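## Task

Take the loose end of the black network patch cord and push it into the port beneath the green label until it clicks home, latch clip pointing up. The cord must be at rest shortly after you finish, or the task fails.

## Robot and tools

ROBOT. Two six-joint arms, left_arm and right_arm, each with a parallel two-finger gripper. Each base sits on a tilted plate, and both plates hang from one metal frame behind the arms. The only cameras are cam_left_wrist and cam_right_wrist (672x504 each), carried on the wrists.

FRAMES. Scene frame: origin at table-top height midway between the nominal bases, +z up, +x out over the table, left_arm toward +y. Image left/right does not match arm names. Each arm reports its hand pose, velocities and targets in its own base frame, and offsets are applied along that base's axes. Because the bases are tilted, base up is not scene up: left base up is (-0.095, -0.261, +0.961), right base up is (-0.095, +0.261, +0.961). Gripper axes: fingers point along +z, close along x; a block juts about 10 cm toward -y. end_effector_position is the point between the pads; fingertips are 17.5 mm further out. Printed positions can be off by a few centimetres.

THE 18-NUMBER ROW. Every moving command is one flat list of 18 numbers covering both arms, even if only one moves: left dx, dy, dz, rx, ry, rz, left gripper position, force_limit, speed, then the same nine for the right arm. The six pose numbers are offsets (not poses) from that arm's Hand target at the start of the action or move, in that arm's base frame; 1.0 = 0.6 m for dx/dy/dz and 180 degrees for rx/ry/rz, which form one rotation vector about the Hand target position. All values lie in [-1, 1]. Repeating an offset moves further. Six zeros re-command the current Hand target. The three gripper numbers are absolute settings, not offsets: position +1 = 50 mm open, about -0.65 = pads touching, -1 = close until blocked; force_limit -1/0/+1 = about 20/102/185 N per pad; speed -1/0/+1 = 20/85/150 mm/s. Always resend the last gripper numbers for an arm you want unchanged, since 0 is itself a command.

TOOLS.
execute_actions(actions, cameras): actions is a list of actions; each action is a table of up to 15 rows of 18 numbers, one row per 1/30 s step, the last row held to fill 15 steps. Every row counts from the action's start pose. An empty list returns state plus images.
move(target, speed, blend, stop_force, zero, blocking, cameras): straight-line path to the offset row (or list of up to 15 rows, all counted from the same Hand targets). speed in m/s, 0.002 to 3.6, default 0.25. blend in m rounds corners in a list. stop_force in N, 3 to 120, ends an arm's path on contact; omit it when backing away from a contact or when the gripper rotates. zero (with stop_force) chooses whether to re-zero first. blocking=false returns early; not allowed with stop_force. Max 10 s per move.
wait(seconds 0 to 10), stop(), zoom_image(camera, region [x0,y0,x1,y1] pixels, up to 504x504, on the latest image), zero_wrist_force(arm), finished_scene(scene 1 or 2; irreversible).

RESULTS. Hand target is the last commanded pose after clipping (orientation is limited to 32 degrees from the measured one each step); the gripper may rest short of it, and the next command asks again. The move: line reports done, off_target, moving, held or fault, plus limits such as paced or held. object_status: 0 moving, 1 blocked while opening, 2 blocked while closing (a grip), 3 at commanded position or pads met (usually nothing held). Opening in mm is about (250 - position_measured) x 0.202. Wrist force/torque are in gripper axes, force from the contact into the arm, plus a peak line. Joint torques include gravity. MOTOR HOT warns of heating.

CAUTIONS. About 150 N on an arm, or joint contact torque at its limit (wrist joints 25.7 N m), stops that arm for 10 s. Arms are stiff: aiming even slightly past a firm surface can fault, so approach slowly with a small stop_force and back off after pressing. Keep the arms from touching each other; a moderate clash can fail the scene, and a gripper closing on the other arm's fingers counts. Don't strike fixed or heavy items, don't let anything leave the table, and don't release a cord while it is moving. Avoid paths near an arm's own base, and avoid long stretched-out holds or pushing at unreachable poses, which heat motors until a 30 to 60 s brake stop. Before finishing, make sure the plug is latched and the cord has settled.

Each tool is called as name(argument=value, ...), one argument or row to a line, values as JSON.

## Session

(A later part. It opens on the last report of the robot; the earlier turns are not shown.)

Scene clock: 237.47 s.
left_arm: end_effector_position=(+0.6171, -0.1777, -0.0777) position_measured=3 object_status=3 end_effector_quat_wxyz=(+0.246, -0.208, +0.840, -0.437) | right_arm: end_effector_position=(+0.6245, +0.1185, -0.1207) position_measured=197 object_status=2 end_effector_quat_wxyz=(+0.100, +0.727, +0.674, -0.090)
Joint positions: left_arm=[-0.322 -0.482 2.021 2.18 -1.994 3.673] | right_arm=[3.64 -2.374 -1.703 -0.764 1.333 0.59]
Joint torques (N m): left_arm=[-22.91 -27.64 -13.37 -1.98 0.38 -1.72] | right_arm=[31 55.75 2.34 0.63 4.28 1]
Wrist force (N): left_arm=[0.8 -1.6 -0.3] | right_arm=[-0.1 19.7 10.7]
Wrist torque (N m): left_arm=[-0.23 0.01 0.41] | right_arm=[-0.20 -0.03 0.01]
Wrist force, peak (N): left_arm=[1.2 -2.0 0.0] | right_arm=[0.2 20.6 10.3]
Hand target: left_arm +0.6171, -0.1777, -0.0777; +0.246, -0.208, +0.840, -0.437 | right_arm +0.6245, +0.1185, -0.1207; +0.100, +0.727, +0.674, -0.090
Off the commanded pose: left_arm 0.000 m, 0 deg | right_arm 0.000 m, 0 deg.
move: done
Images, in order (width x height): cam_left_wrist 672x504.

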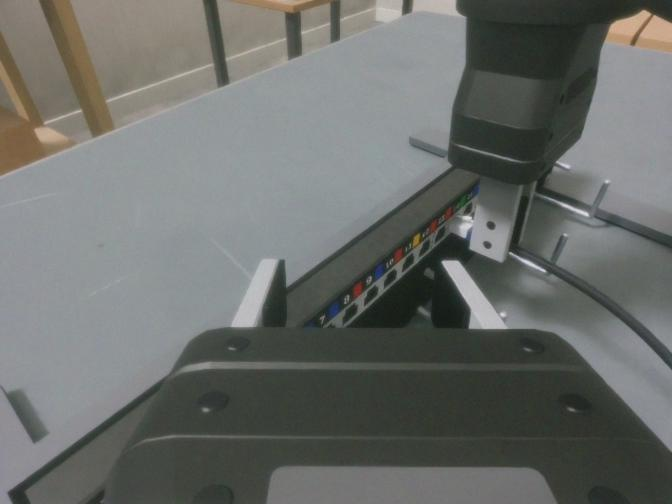

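move(
  target=[
    [0,0,0,0,0,0,1,1,1,0.0022,-0.0001,0.0002,0,0,0,-1,-0.6,-1],
    [0,0,0,0,0,0,1,1,1,0.0022,-0.0001,0.0002,0,0,0,0,-0.6,-1],
    [0,0,0,0,0,0,1,1,1,-0.07,0.008,0.0,0,0,0,0,-0.6,-1],
    [0,0,0,0,0,0,1,1,1,-0.087,0.052,0.16,0,0,0,0,-0.6,-1],
  ],
  speed=0.08,
)

wait(
  seconds=3,
  cameras=["all"],
)

zoom_image(
  camera="cam_left_wrist",
  region=[430, 190, 500, 250],
)

Scene clock: 245.03 s.
left_arm: end_effector_position=(+0.6171, -0.1777, -0.0777) position_measured=3 object_status=3 end_effector_quat_wxyz=(+0.246, -0.208, +0.840, -0.437) | right_arm: end_effector_position=(+0.5723, +0.1497, -0.0247) position_measured=152 object_status=3 end_effector_quat_wxyz=(+0.100, +0.727, +0.674, -0.090)
Joint positions: left_arm=[-0.322 -0.482 2.021 2.18 -1.994 3.673] | right_arm=[3.727 -2.133 -1.813 -0.916 1.345 0.678]
Joint torques (N m): left_arm=[-22.76 -27.77 -13.4 -2.12 0.17 -1.51] | right_arm=[24.04 47.68 26.72 1.35 1.51 1.1]
Wrist force (N): left_arm=[1.0 -1.3 0.0] | right_arm=[-0.6 -3.1 0.3]
Wrist torque (N m): left_arm=[-0.19 -0.02 0.41] | right_arm=[-0.53 0.09 0.01]
Wrist force, peak (N): left_arm=[1.5 -1.6 0.4] | right_arm=[0.2 20.1 11.1]
Hand target: left_arm +0.6171, -0.1777, -0.0777; +0.246, -0.208, +0.840, -0.437 | right_arm +0.5723, +0.1497, -0.0247; +0.100, +0.727, +0.674, -0.090
Off the commanded pose: left_arm 0.000 m, 0 deg | right_arm 0.000 m, 0 deg.
move: done

Scene clock: 248.03 s.
left_arm: end_effector_position=(+0.6171, -0.1777, -0.0777) position_measured=3 object_status=3 end_effector_quat_wxyz=(+0.246, -0.208, +0.840, -0.437) | right_arm: end_effector_position=(+0.5723, +0.1497, -0.0247) position_measured=152 object_status=3 end_effector_quat_wxyz=(+0.100, +0.727, +0.674, -0.090)
Joint positions: left_arm=[-0.322 -0.482 2.021 2.18 -1.994 3.673] | right_arm=[3.727 -2.132 -1.813 -0.916 1.345 0.678]
Joint torques (N m): left_arm=[-22.43 -28.19 -13.06 -2.17 0.39 -1.7] | right_arm=[23.65 48.27 26.95 1.51 1.52 1.09]
Wrist force (N): left_arm=[1.0 -1.4 -0.2] | right_arm=[-0.7 -3.2 0.3]
Wrist torque (N m): left_arm=[-0.21 -0.01 0.41] | right_arm=[-0.55 0.10 0.02]
Wrist force, peak (N): left_arm=[1.4 -1.8 -0.3] | right_arm=[-0.7 -3.4 0.1]
Hand target: left_arm +0.6171, -0.1777, -0.0777; +0.246, -0.208, +0.840, -0.437 | right_arm +0.5723, +0.1497, -0.0247; +0.100, +0.727, +0.674, -0.090
Tool commands: left_gripper/position=+1.0 left_gripper/force_limit=+1.0 left_gripper/speed=+1.0 right_gripper/position=+0.0 right_gripper/force_limit=-0.6 right_gripper/speed=-1.0
Off the commanded pose: left_arm 0.000 m, 0 deg | right_arm 0.000 m, 0 deg.
wait: 3.00 s; at rest by 0.17 s

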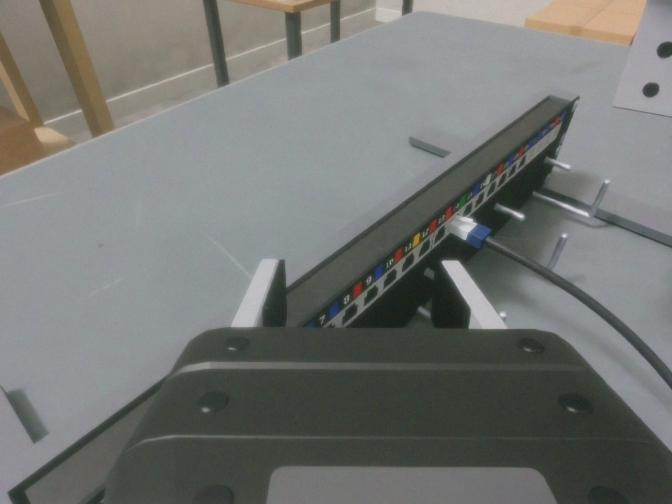

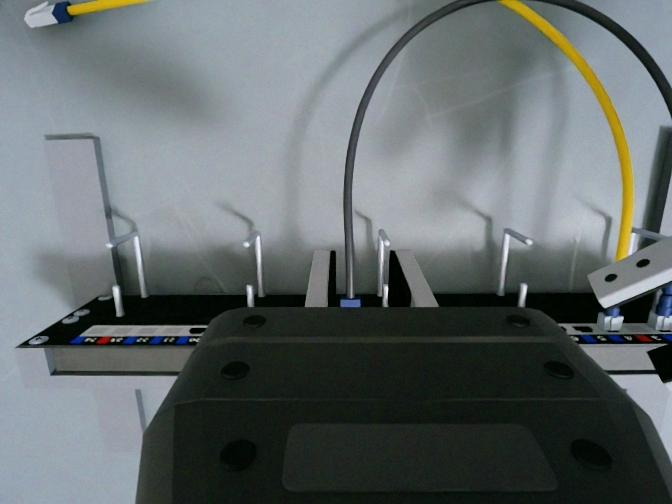

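Scaled by 7.200 from the camera's 672x504 image, which has a finer 960x720 frame.

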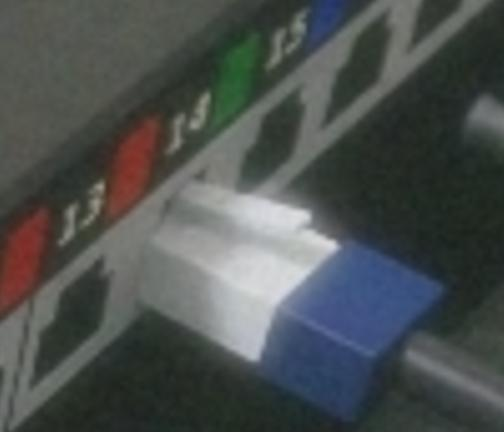

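move(
  target=[0,0,0,0,0,0,1,1,1,0.09,0.088,0.3125,0,0,0,0,-0.6,-1],
  speed=0.2,
  cameras=["cam_right_wrist"],
)

zoom_image(
  camera="cam_right_wrist",
  region=[310, 170, 380, 240],
)

zoom_image(
  camera="cam_right_wrist",
  region=[480, 170, 570, 240],
)

Scene clock: 257.43 s.
left_arm: end_effector_position=(+0.6171, -0.1777, -0.0777) position_measured=3 object_status=3 end_effector_quat_wxyz=(+0.246, -0.208, +0.840, -0.437) | right_arm: end_effector_position=(+0.6263, +0.2025, +0.1628) position_measured=152 object_status=3 end_effector_quat_wxyz=(+0.100, +0.727, +0.674, -0.090)
Joint positions: left_arm=[-0.322 -0.482 2.021 2.18 -1.994 3.673] | right_arm=[3.748 -2.046 -1.387 -1.433 1.348 0.699]
Joint torques (N m): left_arm=[-22.37 -27.63 -12.54 -2.34 -0.06 -1.75] | right_arm=[24.72 32.36 32.72 1.28 1.55 1.1]
Wrist force (N): left_arm=[1.3 -1.5 -0.1] | right_arm=[-0.6 -3.2 0.2]
Wrist torque (N m): left_arm=[-0.20 -0.06 0.41] | right_arm=[-0.56 0.09 0.01]
Wrist force, peak (N): left_arm=[1.5 -1.8 0.0] | right_arm=[-0.6 -3.7 2.4]
Hand target: left_arm +0.6171, -0.1777, -0.0777; +0.246, -0.208, +0.840, -0.437 | right_arm +0.6263, +0.2025, +0.1628; +0.100, +0.727, +0.674, -0.090
Off the commanded pose: left_arm 0.000 m, 0 deg | right_arm 0.000 m, 0 deg.
move: done
Images, in order (width x height): cam_right_wrist 672x504.

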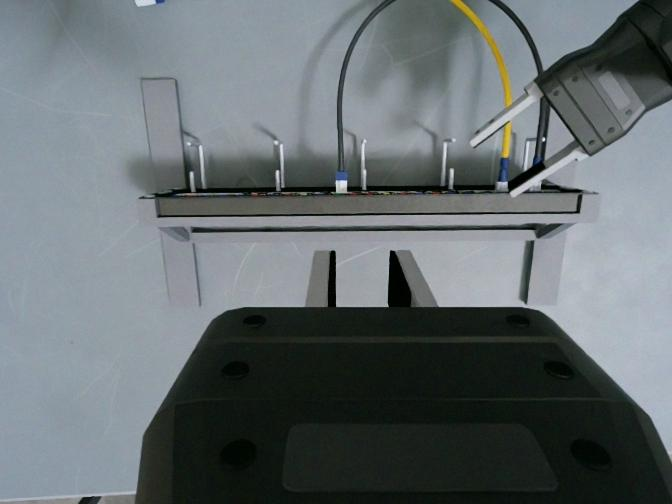

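Scaled by 7.200 from the camera's 672x504 image, which has a finer 960x720 frame.

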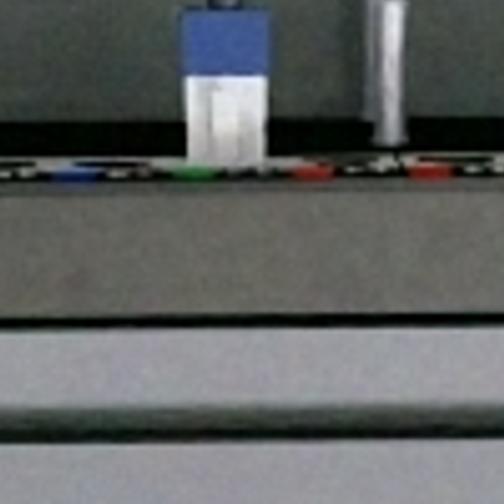

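Scaled by 5.600 from the camera's 672x504 image, which has a finer 960x720 frame.

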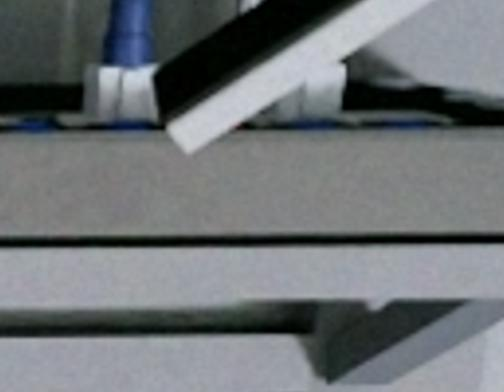

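move(
  target=[
    [-0.0126,-0.0348,0.128,0,0,0,1,-0.3,-1,0,0,0,0,0,0,0,-0.6,-1],
    [0.0712,-0.0533,0.0227,0.1185,0.0909,-0.2068,1,-0.3,-1,0,0,0,0,0,0,0,-0.6,-1],
  ],
  speed=0.12,
  cameras=["all"],
)

Scene clock: 271.83 s.
left_arm: end_effector_position=(+0.6598, -0.2097, -0.0641) position_measured=3 object_status=3 end_effector_quat_wxyz=(+0.010, +0.058, +0.952, -0.299) | right_arm: end_effector_position=(+0.6263, +0.2025, +0.1628) position_measured=152 object_status=3 end_effector_quat_wxyz=(+0.100, +0.727, +0.674, -0.090)
Joint positions: left_arm=[-0.294 -0.723 1.646 3.609 -2.154 4.486] | right_arm=[3.748 -2.046 -1.387 -1.433 1.348 0.7]
Joint torques (N m): left_arm=[-26.37 -33.71 -25.63 -1.04 0.19 2.34] | right_arm=[23.57 33.01 31.62 1.48 1.46 1]
Wrist force (N): left_arm=[0.7 -1.1 -0.7] | right_arm=[-1.0 -3.0 0.2]
Wrist torque (N m): left_arm=[-0.14 -0.02 0.25] | right_arm=[-0.53 0.16 0.01]
Wrist force, peak (N): left_arm=[1.0 -2.9 -0.7] | right_arm=[-0.8 -3.4 0.5]
Hand target: left_arm +0.6598, -0.2097, -0.0641; +0.010, +0.058, +0.952, -0.299 | right_arm +0.6263, +0.2025, +0.1628; +0.100, +0.727, +0.674, -0.090
Off the commanded pose: left_arm 0.000 m, 0 deg | right_arm 0.000 m, 0 deg.
move: done

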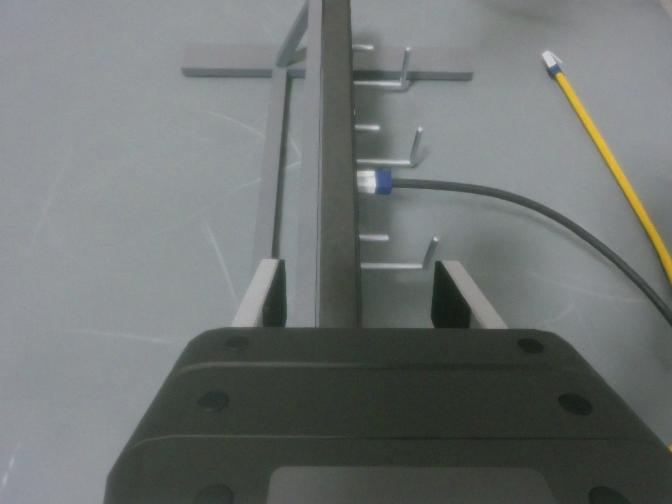

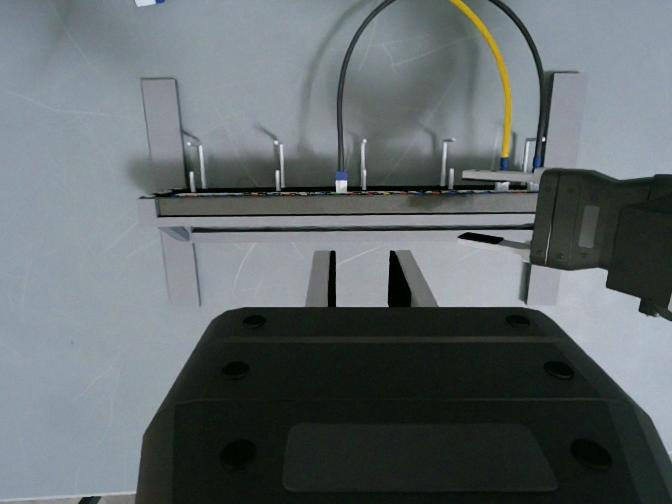

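move(
  target=[0.0295,0.0017,-0.1318,0,0,0,1,-0.3,-1,0,0,0,0,0,0,0,-0.6,-1],
  speed=0.06,
  stop_force=7,
  cameras=["all"],
)

Scene clock: 277.57 s.
left_arm: end_effector_position=(+0.6775, -0.2086, -0.1432) position_measured=3 object_status=3 end_effector_quat_wxyz=(+0.010, +0.058, +0.952, -0.299) | right_arm: end_effector_position=(+0.6263, +0.2025, +0.1628) position_measured=152 object_status=3 end_effector_quat_wxyz=(+0.100, +0.727, +0.674, -0.090)
Joint positions: left_arm=[-0.285 -0.547 1.552 3.533 -2.156 4.497] | right_arm=[3.748 -2.046 -1.387 -1.433 1.348 0.7]
Joint torques (N m): left_arm=[-6.61 -37.03 -24.85 -5.23 -4.35 2.16] | right_arm=[23.51 32.58 31.48 1.47 1.46 1.03]
Wrist force (N): left_arm=[0.7 -1.3 -0.3] | right_arm=[-0.6 -3.1 0.1]
Wrist torque (N m): left_arm=[-0.17 -0.03 0.24] | right_arm=[-0.55 0.10 0.01]
Wrist force, peak (N): left_arm=[1.2 -1.7 -1.2] | right_arm=[-0.6 -3.4 0.1]
Hand target: left_arm +0.6775, -0.2086, -0.1432; +0.010, +0.058, +0.952, -0.299 | right_arm +0.6263, +0.2025, +0.1628; +0.100, +0.727, +0.674, -0.090
Off the commanded pose: left_arm 0.000 m, 0 deg | right_arm 0.000 m, 0 deg.
move: done

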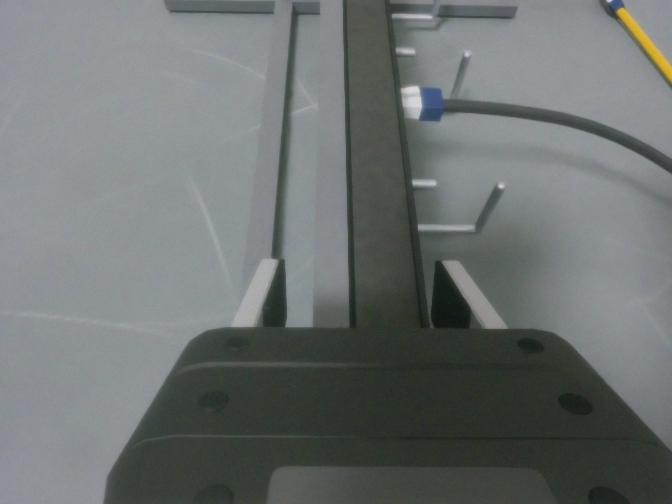

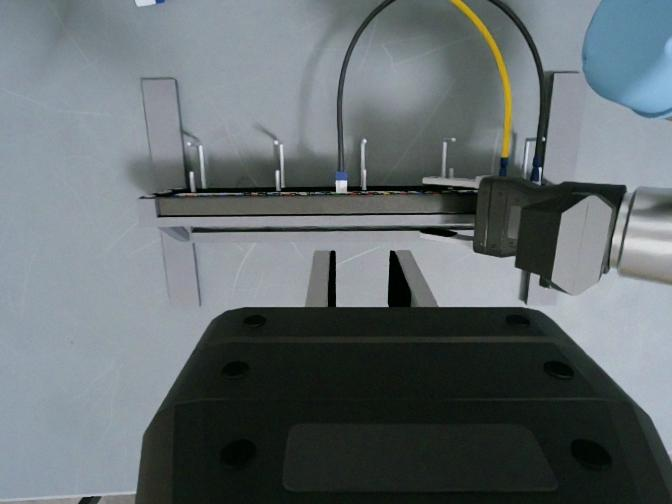

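move(
  target=[-0.0058,0.0001,-0.0006,0,0,0,1,-0.3,-1,0,0,0,0,0,0,0,-0.6,-1],
  speed=0.02,
)

move(
  target=[0,0,0,0,0,0,-1,-0.3,-1,0,0,0,0,0,0,0,-0.6,-1],
  cameras=["all"],
)

zoom_image(
  camera="cam_left_wrist",
  region=[380, 70, 460, 140],
)

Scene clock: 281.10 s.
left_arm: end_effector_position=(+0.6740, -0.2086, -0.1436) position_measured=3 object_status=3 end_effector_quat_wxyz=(+0.010, +0.058, +0.952, -0.299) | right_arm: end_effector_position=(+0.6263, +0.2025, +0.1628) position_measured=152 object_status=3 end_effector_quat_wxyz=(+0.100, +0.727, +0.674, -0.090)
Joint positions: left_arm=[-0.286 -0.55 1.564 3.524 -2.156 4.496] | right_arm=[3.748 -2.046 -1.387 -1.433 1.348 0.7]
Joint torques (N m): left_arm=[-26.01 -59.56 -0.52 -5.04 0.48 -1.7] | right_arm=[22.66 33 31.34 1.47 1.42 0.94]
Wrist force (N): left_arm=[0.6 -1.3 -0.5] | right_arm=[-0.7 -3.2 0.3]
Wrist torque (N m): left_arm=[-0.17 0.00 0.36] | right_arm=[-0.56 0.11 0.01]
Wrist force, peak (N): left_arm=[1.3 -1.4 -0.2] | right_arm=[-0.8 -3.3 0.2]
Hand target: left_arm +0.6740, -0.2086, -0.1436; +0.010, +0.058, +0.952, -0.299 | right_arm +0.6263, +0.2025, +0.1628; +0.100, +0.727, +0.674, -0.090
Off the commanded pose: left_arm 0.000 m, 0 deg | right_arm 0.000 m, 0 deg.
move: done

Scene clock: 282.23 s.
left_arm: end_effector_position=(+0.6740, -0.2086, -0.1436) position_measured=94 object_status=0 end_effector_quat_wxyz=(+0.010, +0.058, +0.952, -0.299) | right_arm: end_effector_position=(+0.6263, +0.2025, +0.1628) position_measured=152 object_status=3 end_effector_quat_wxyz=(+0.100, +0.727, +0.674, -0.090)
Joint positions: left_arm=[-0.286 -0.55 1.564 3.524 -2.155 4.495] | right_arm=[3.748 -2.046 -1.387 -1.433 1.348 0.7]
Joint torques (N m): left_arm=[-25.02 -56.62 0.11 2.23 -7.28 -0.6] | right_arm=[22.4 32.73 31.17 1.55 1.42 0.96]
Wrist force (N): left_arm=[-18.6 5.7 5.1] | right_arm=[-0.5 -3.0 0.3]
Wrist torque (N m): left_arm=[0.02 -0.80 -0.28] | right_arm=[-0.54 0.09 0.01]
Wrist force, peak (N): left_arm=[-21.0 5.2 6.1] | right_arm=[-0.6 -3.4 0.1]
Hand target: left_arm +0.6740, -0.2086, -0.1436; +0.010, +0.058, +0.952, -0.299 | right_arm +0.6263, +0.2025, +0.1628; +0.100, +0.727, +0.674, -0.090
Off the commanded pose: left_arm 0.000 m, 0 deg | right_arm 0.000 m, 0 deg.
move: done

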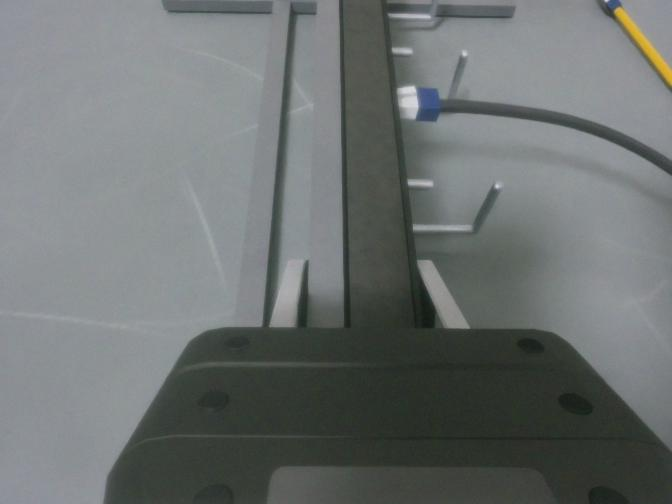

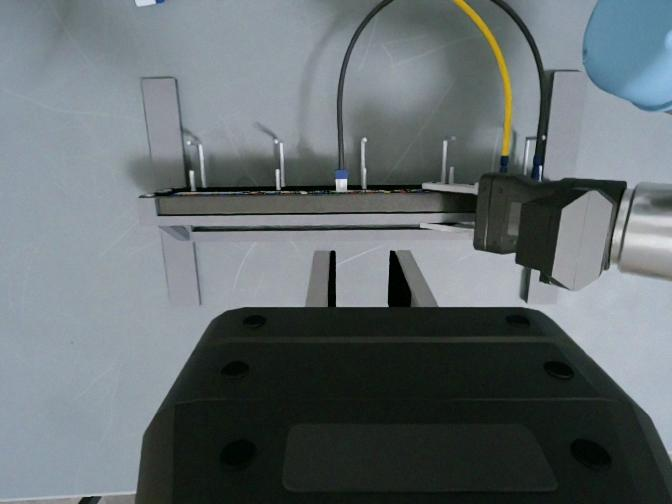

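Scaled by 6.300 from the camera's 672x504 image, which has a finer 960x720 frame.

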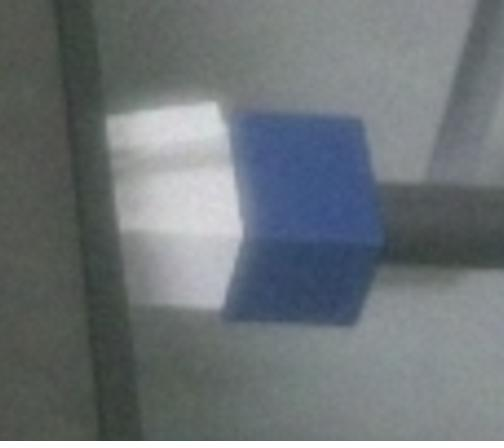

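move(
  target=[
    [0,0,0,0,0,0,1,-0.3,-1,0,0,0,0,0,0,0,-0.6,-1],
  ],
)

move(
  target=[-0.01,0.06,0.2,0,0,0,1,-0.3,-1,0,0,0,0,0,0,0,-0.6,-1],
  speed=0.1,
)

wait(
  seconds=3,
  cameras=["all"],
)

finished_scene(
  scene=2,
)

Scene clock: 287.00 s.
left_arm: end_effector_position=(+0.6740, -0.2086, -0.1436) position_measured=3 object_status=0 end_effector_quat_wxyz=(+0.010, +0.058, +0.952, -0.299) | right_arm: end_effector_position=(+0.6263, +0.2025, +0.1628) position_measured=152 object_status=3 end_effector_quat_wxyz=(+0.100, +0.727, +0.674, -0.090)
Joint positions: left_arm=[-0.286 -0.55 1.564 3.524 -2.156 4.496] | right_arm=[3.748 -2.046 -1.387 -1.433 1.348 0.7]
Joint torques (N m): left_arm=[-9.11 -36.47 -3.46 -5.13 0.42 -1] | right_arm=[22.43 32.74 31.2 1.5 1.46 0.84]
Wrist force (N): left_arm=[1.1 -0.6 -1.2] | right_arm=[-0.7 -3.0 0.2]
Wrist torque (N m): left_arm=[-0.06 -0.09 0.35] | right_arm=[-0.53 0.11 0.01]
Wrist force, peak (N): left_arm=[-20.7 7.6 5.9] | right_arm=[-0.6 -3.4 0.3]
Hand target: left_arm +0.6740, -0.2086, -0.1436; +0.010, +0.058, +0.952, -0.299 | right_arm +0.6263, +0.2025, +0.1628; +0.100, +0.727, +0.674, -0.090
Off the commanded pose: left_arm 0.000 m, 0 deg | right_arm 0.000 m, 0 deg.
move: done

Scene clock: 288.70 s.
left_arm: end_effector_position=(+0.6680, -0.1726, -0.0236) position_measured=3 object_status=3 end_effector_quat_wxyz=(+0.010, +0.058, +0.952, -0.299) | right_arm: end_effector_position=(+0.6263, +0.2025, +0.1628) position_measured=152 object_status=3 end_effector_quat_wxyz=(+0.100, +0.727, +0.674, -0.090)
Joint positions: left_arm=[-0.236 -0.795 1.63 3.735 -2.163 4.555] | right_arm=[3.748 -2.046 -1.387 -1.433 1.348 0.7]
Joint torques (N m): left_arm=[-4.4 -56.47 -3.43 -1.25 -4.44 2.13] | right_arm=[22.02 33.04 30.93 1.56 1.42 0.9]
Wrist force (N): left_arm=[1.3 -0.4 -1.1] | right_arm=[-0.7 -3.1 0.1]
Wrist torque (N m): left_arm=[-0.04 -0.12 0.24] | right_arm=[-0.54 0.12 0.01]
Wrist force, peak (N): left_arm=[1.3 -0.9 -2.1] | right_arm=[-0.9 -3.3 0.3]
Hand target: left_arm +0.6680, -0.1726, -0.0236; +0.010, +0.058, +0.952, -0.299 | right_arm +0.6263, +0.2025, +0.1628; +0.100, +0.727, +0.674, -0.090
Off the commanded pose: left_arm 0.000 m, 0 deg | right_arm 0.000 m, 0 deg.
move: done

Scene clock: 291.70 s.
left_arm: end_effector_position=(+0.6680, -0.1726, -0.0236) position_measured=3 object_status=3 end_effector_quat_wxyz=(+0.010, +0.058, +0.952, -0.299) | right_arm: end_effector_position=(+0.6263, +0.2025, +0.1628) position_measured=152 object_status=3 end_effector_quat_wxyz=(+0.100, +0.727, +0.674, -0.090)
Joint positions: left_arm=[-0.236 -0.795 1.63 3.735 -2.163 4.555] | right_arm=[3.748 -2.046 -1.387 -1.433 1.348 0.7]
Joint torques (N m): left_arm=[-5.79 -55.69 -3.74 -1.24 -4.34 2.14] | right_arm=[21.87 33.21 30.71 1.53 1.37 0.94]
Wrist force (N): left_arm=[1.2 -0.6 -1.3] | right_arm=[-0.7 -3.1 0.1]
Wrist torque (N m): left_arm=[-0.06 -0.11 0.25] | right_arm=[-0.54 0.12 0.01]
Wrist force, peak (N): left_arm=[1.8 -0.5 -1.4] | right_arm=[-0.8 -3.4 0.1]
Hand target: left_arm +0.6680, -0.1726, -0.0236; +0.010, +0.058, +0.952, -0.299 | right_arm +0.6263, +0.2025, +0.1628; +0.100, +0.727, +0.674, -0.090
Tool commands: left_gripper/position=+1.0 left_gripper/force_limit=-0.3 left_gripper/speed=-1.0 right_gripper/position=+0.0 right_gripper/force_limit=-0.6 right_gripper/speed=-1.0
Off the commanded pose: left_arm 0.000 m, 0 deg | right_arm 0.000 m, 0 deg.
wait: 3.00 s; at rest by 0.17 s

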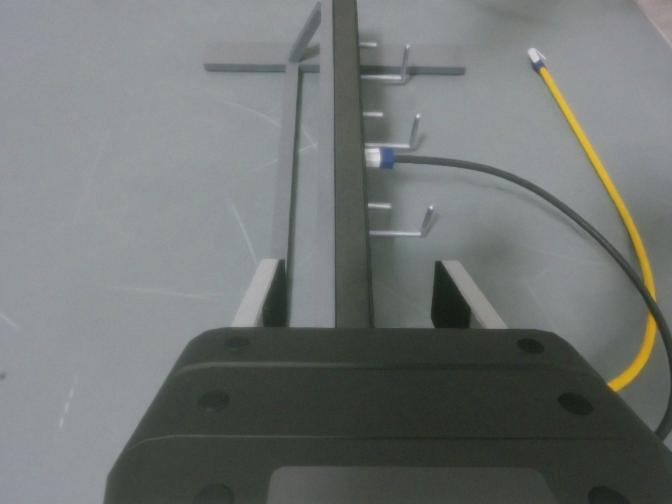

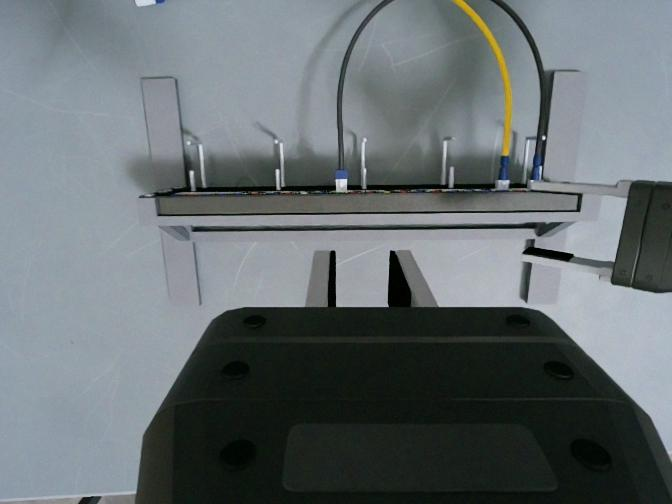

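The scene is finished: the task was done.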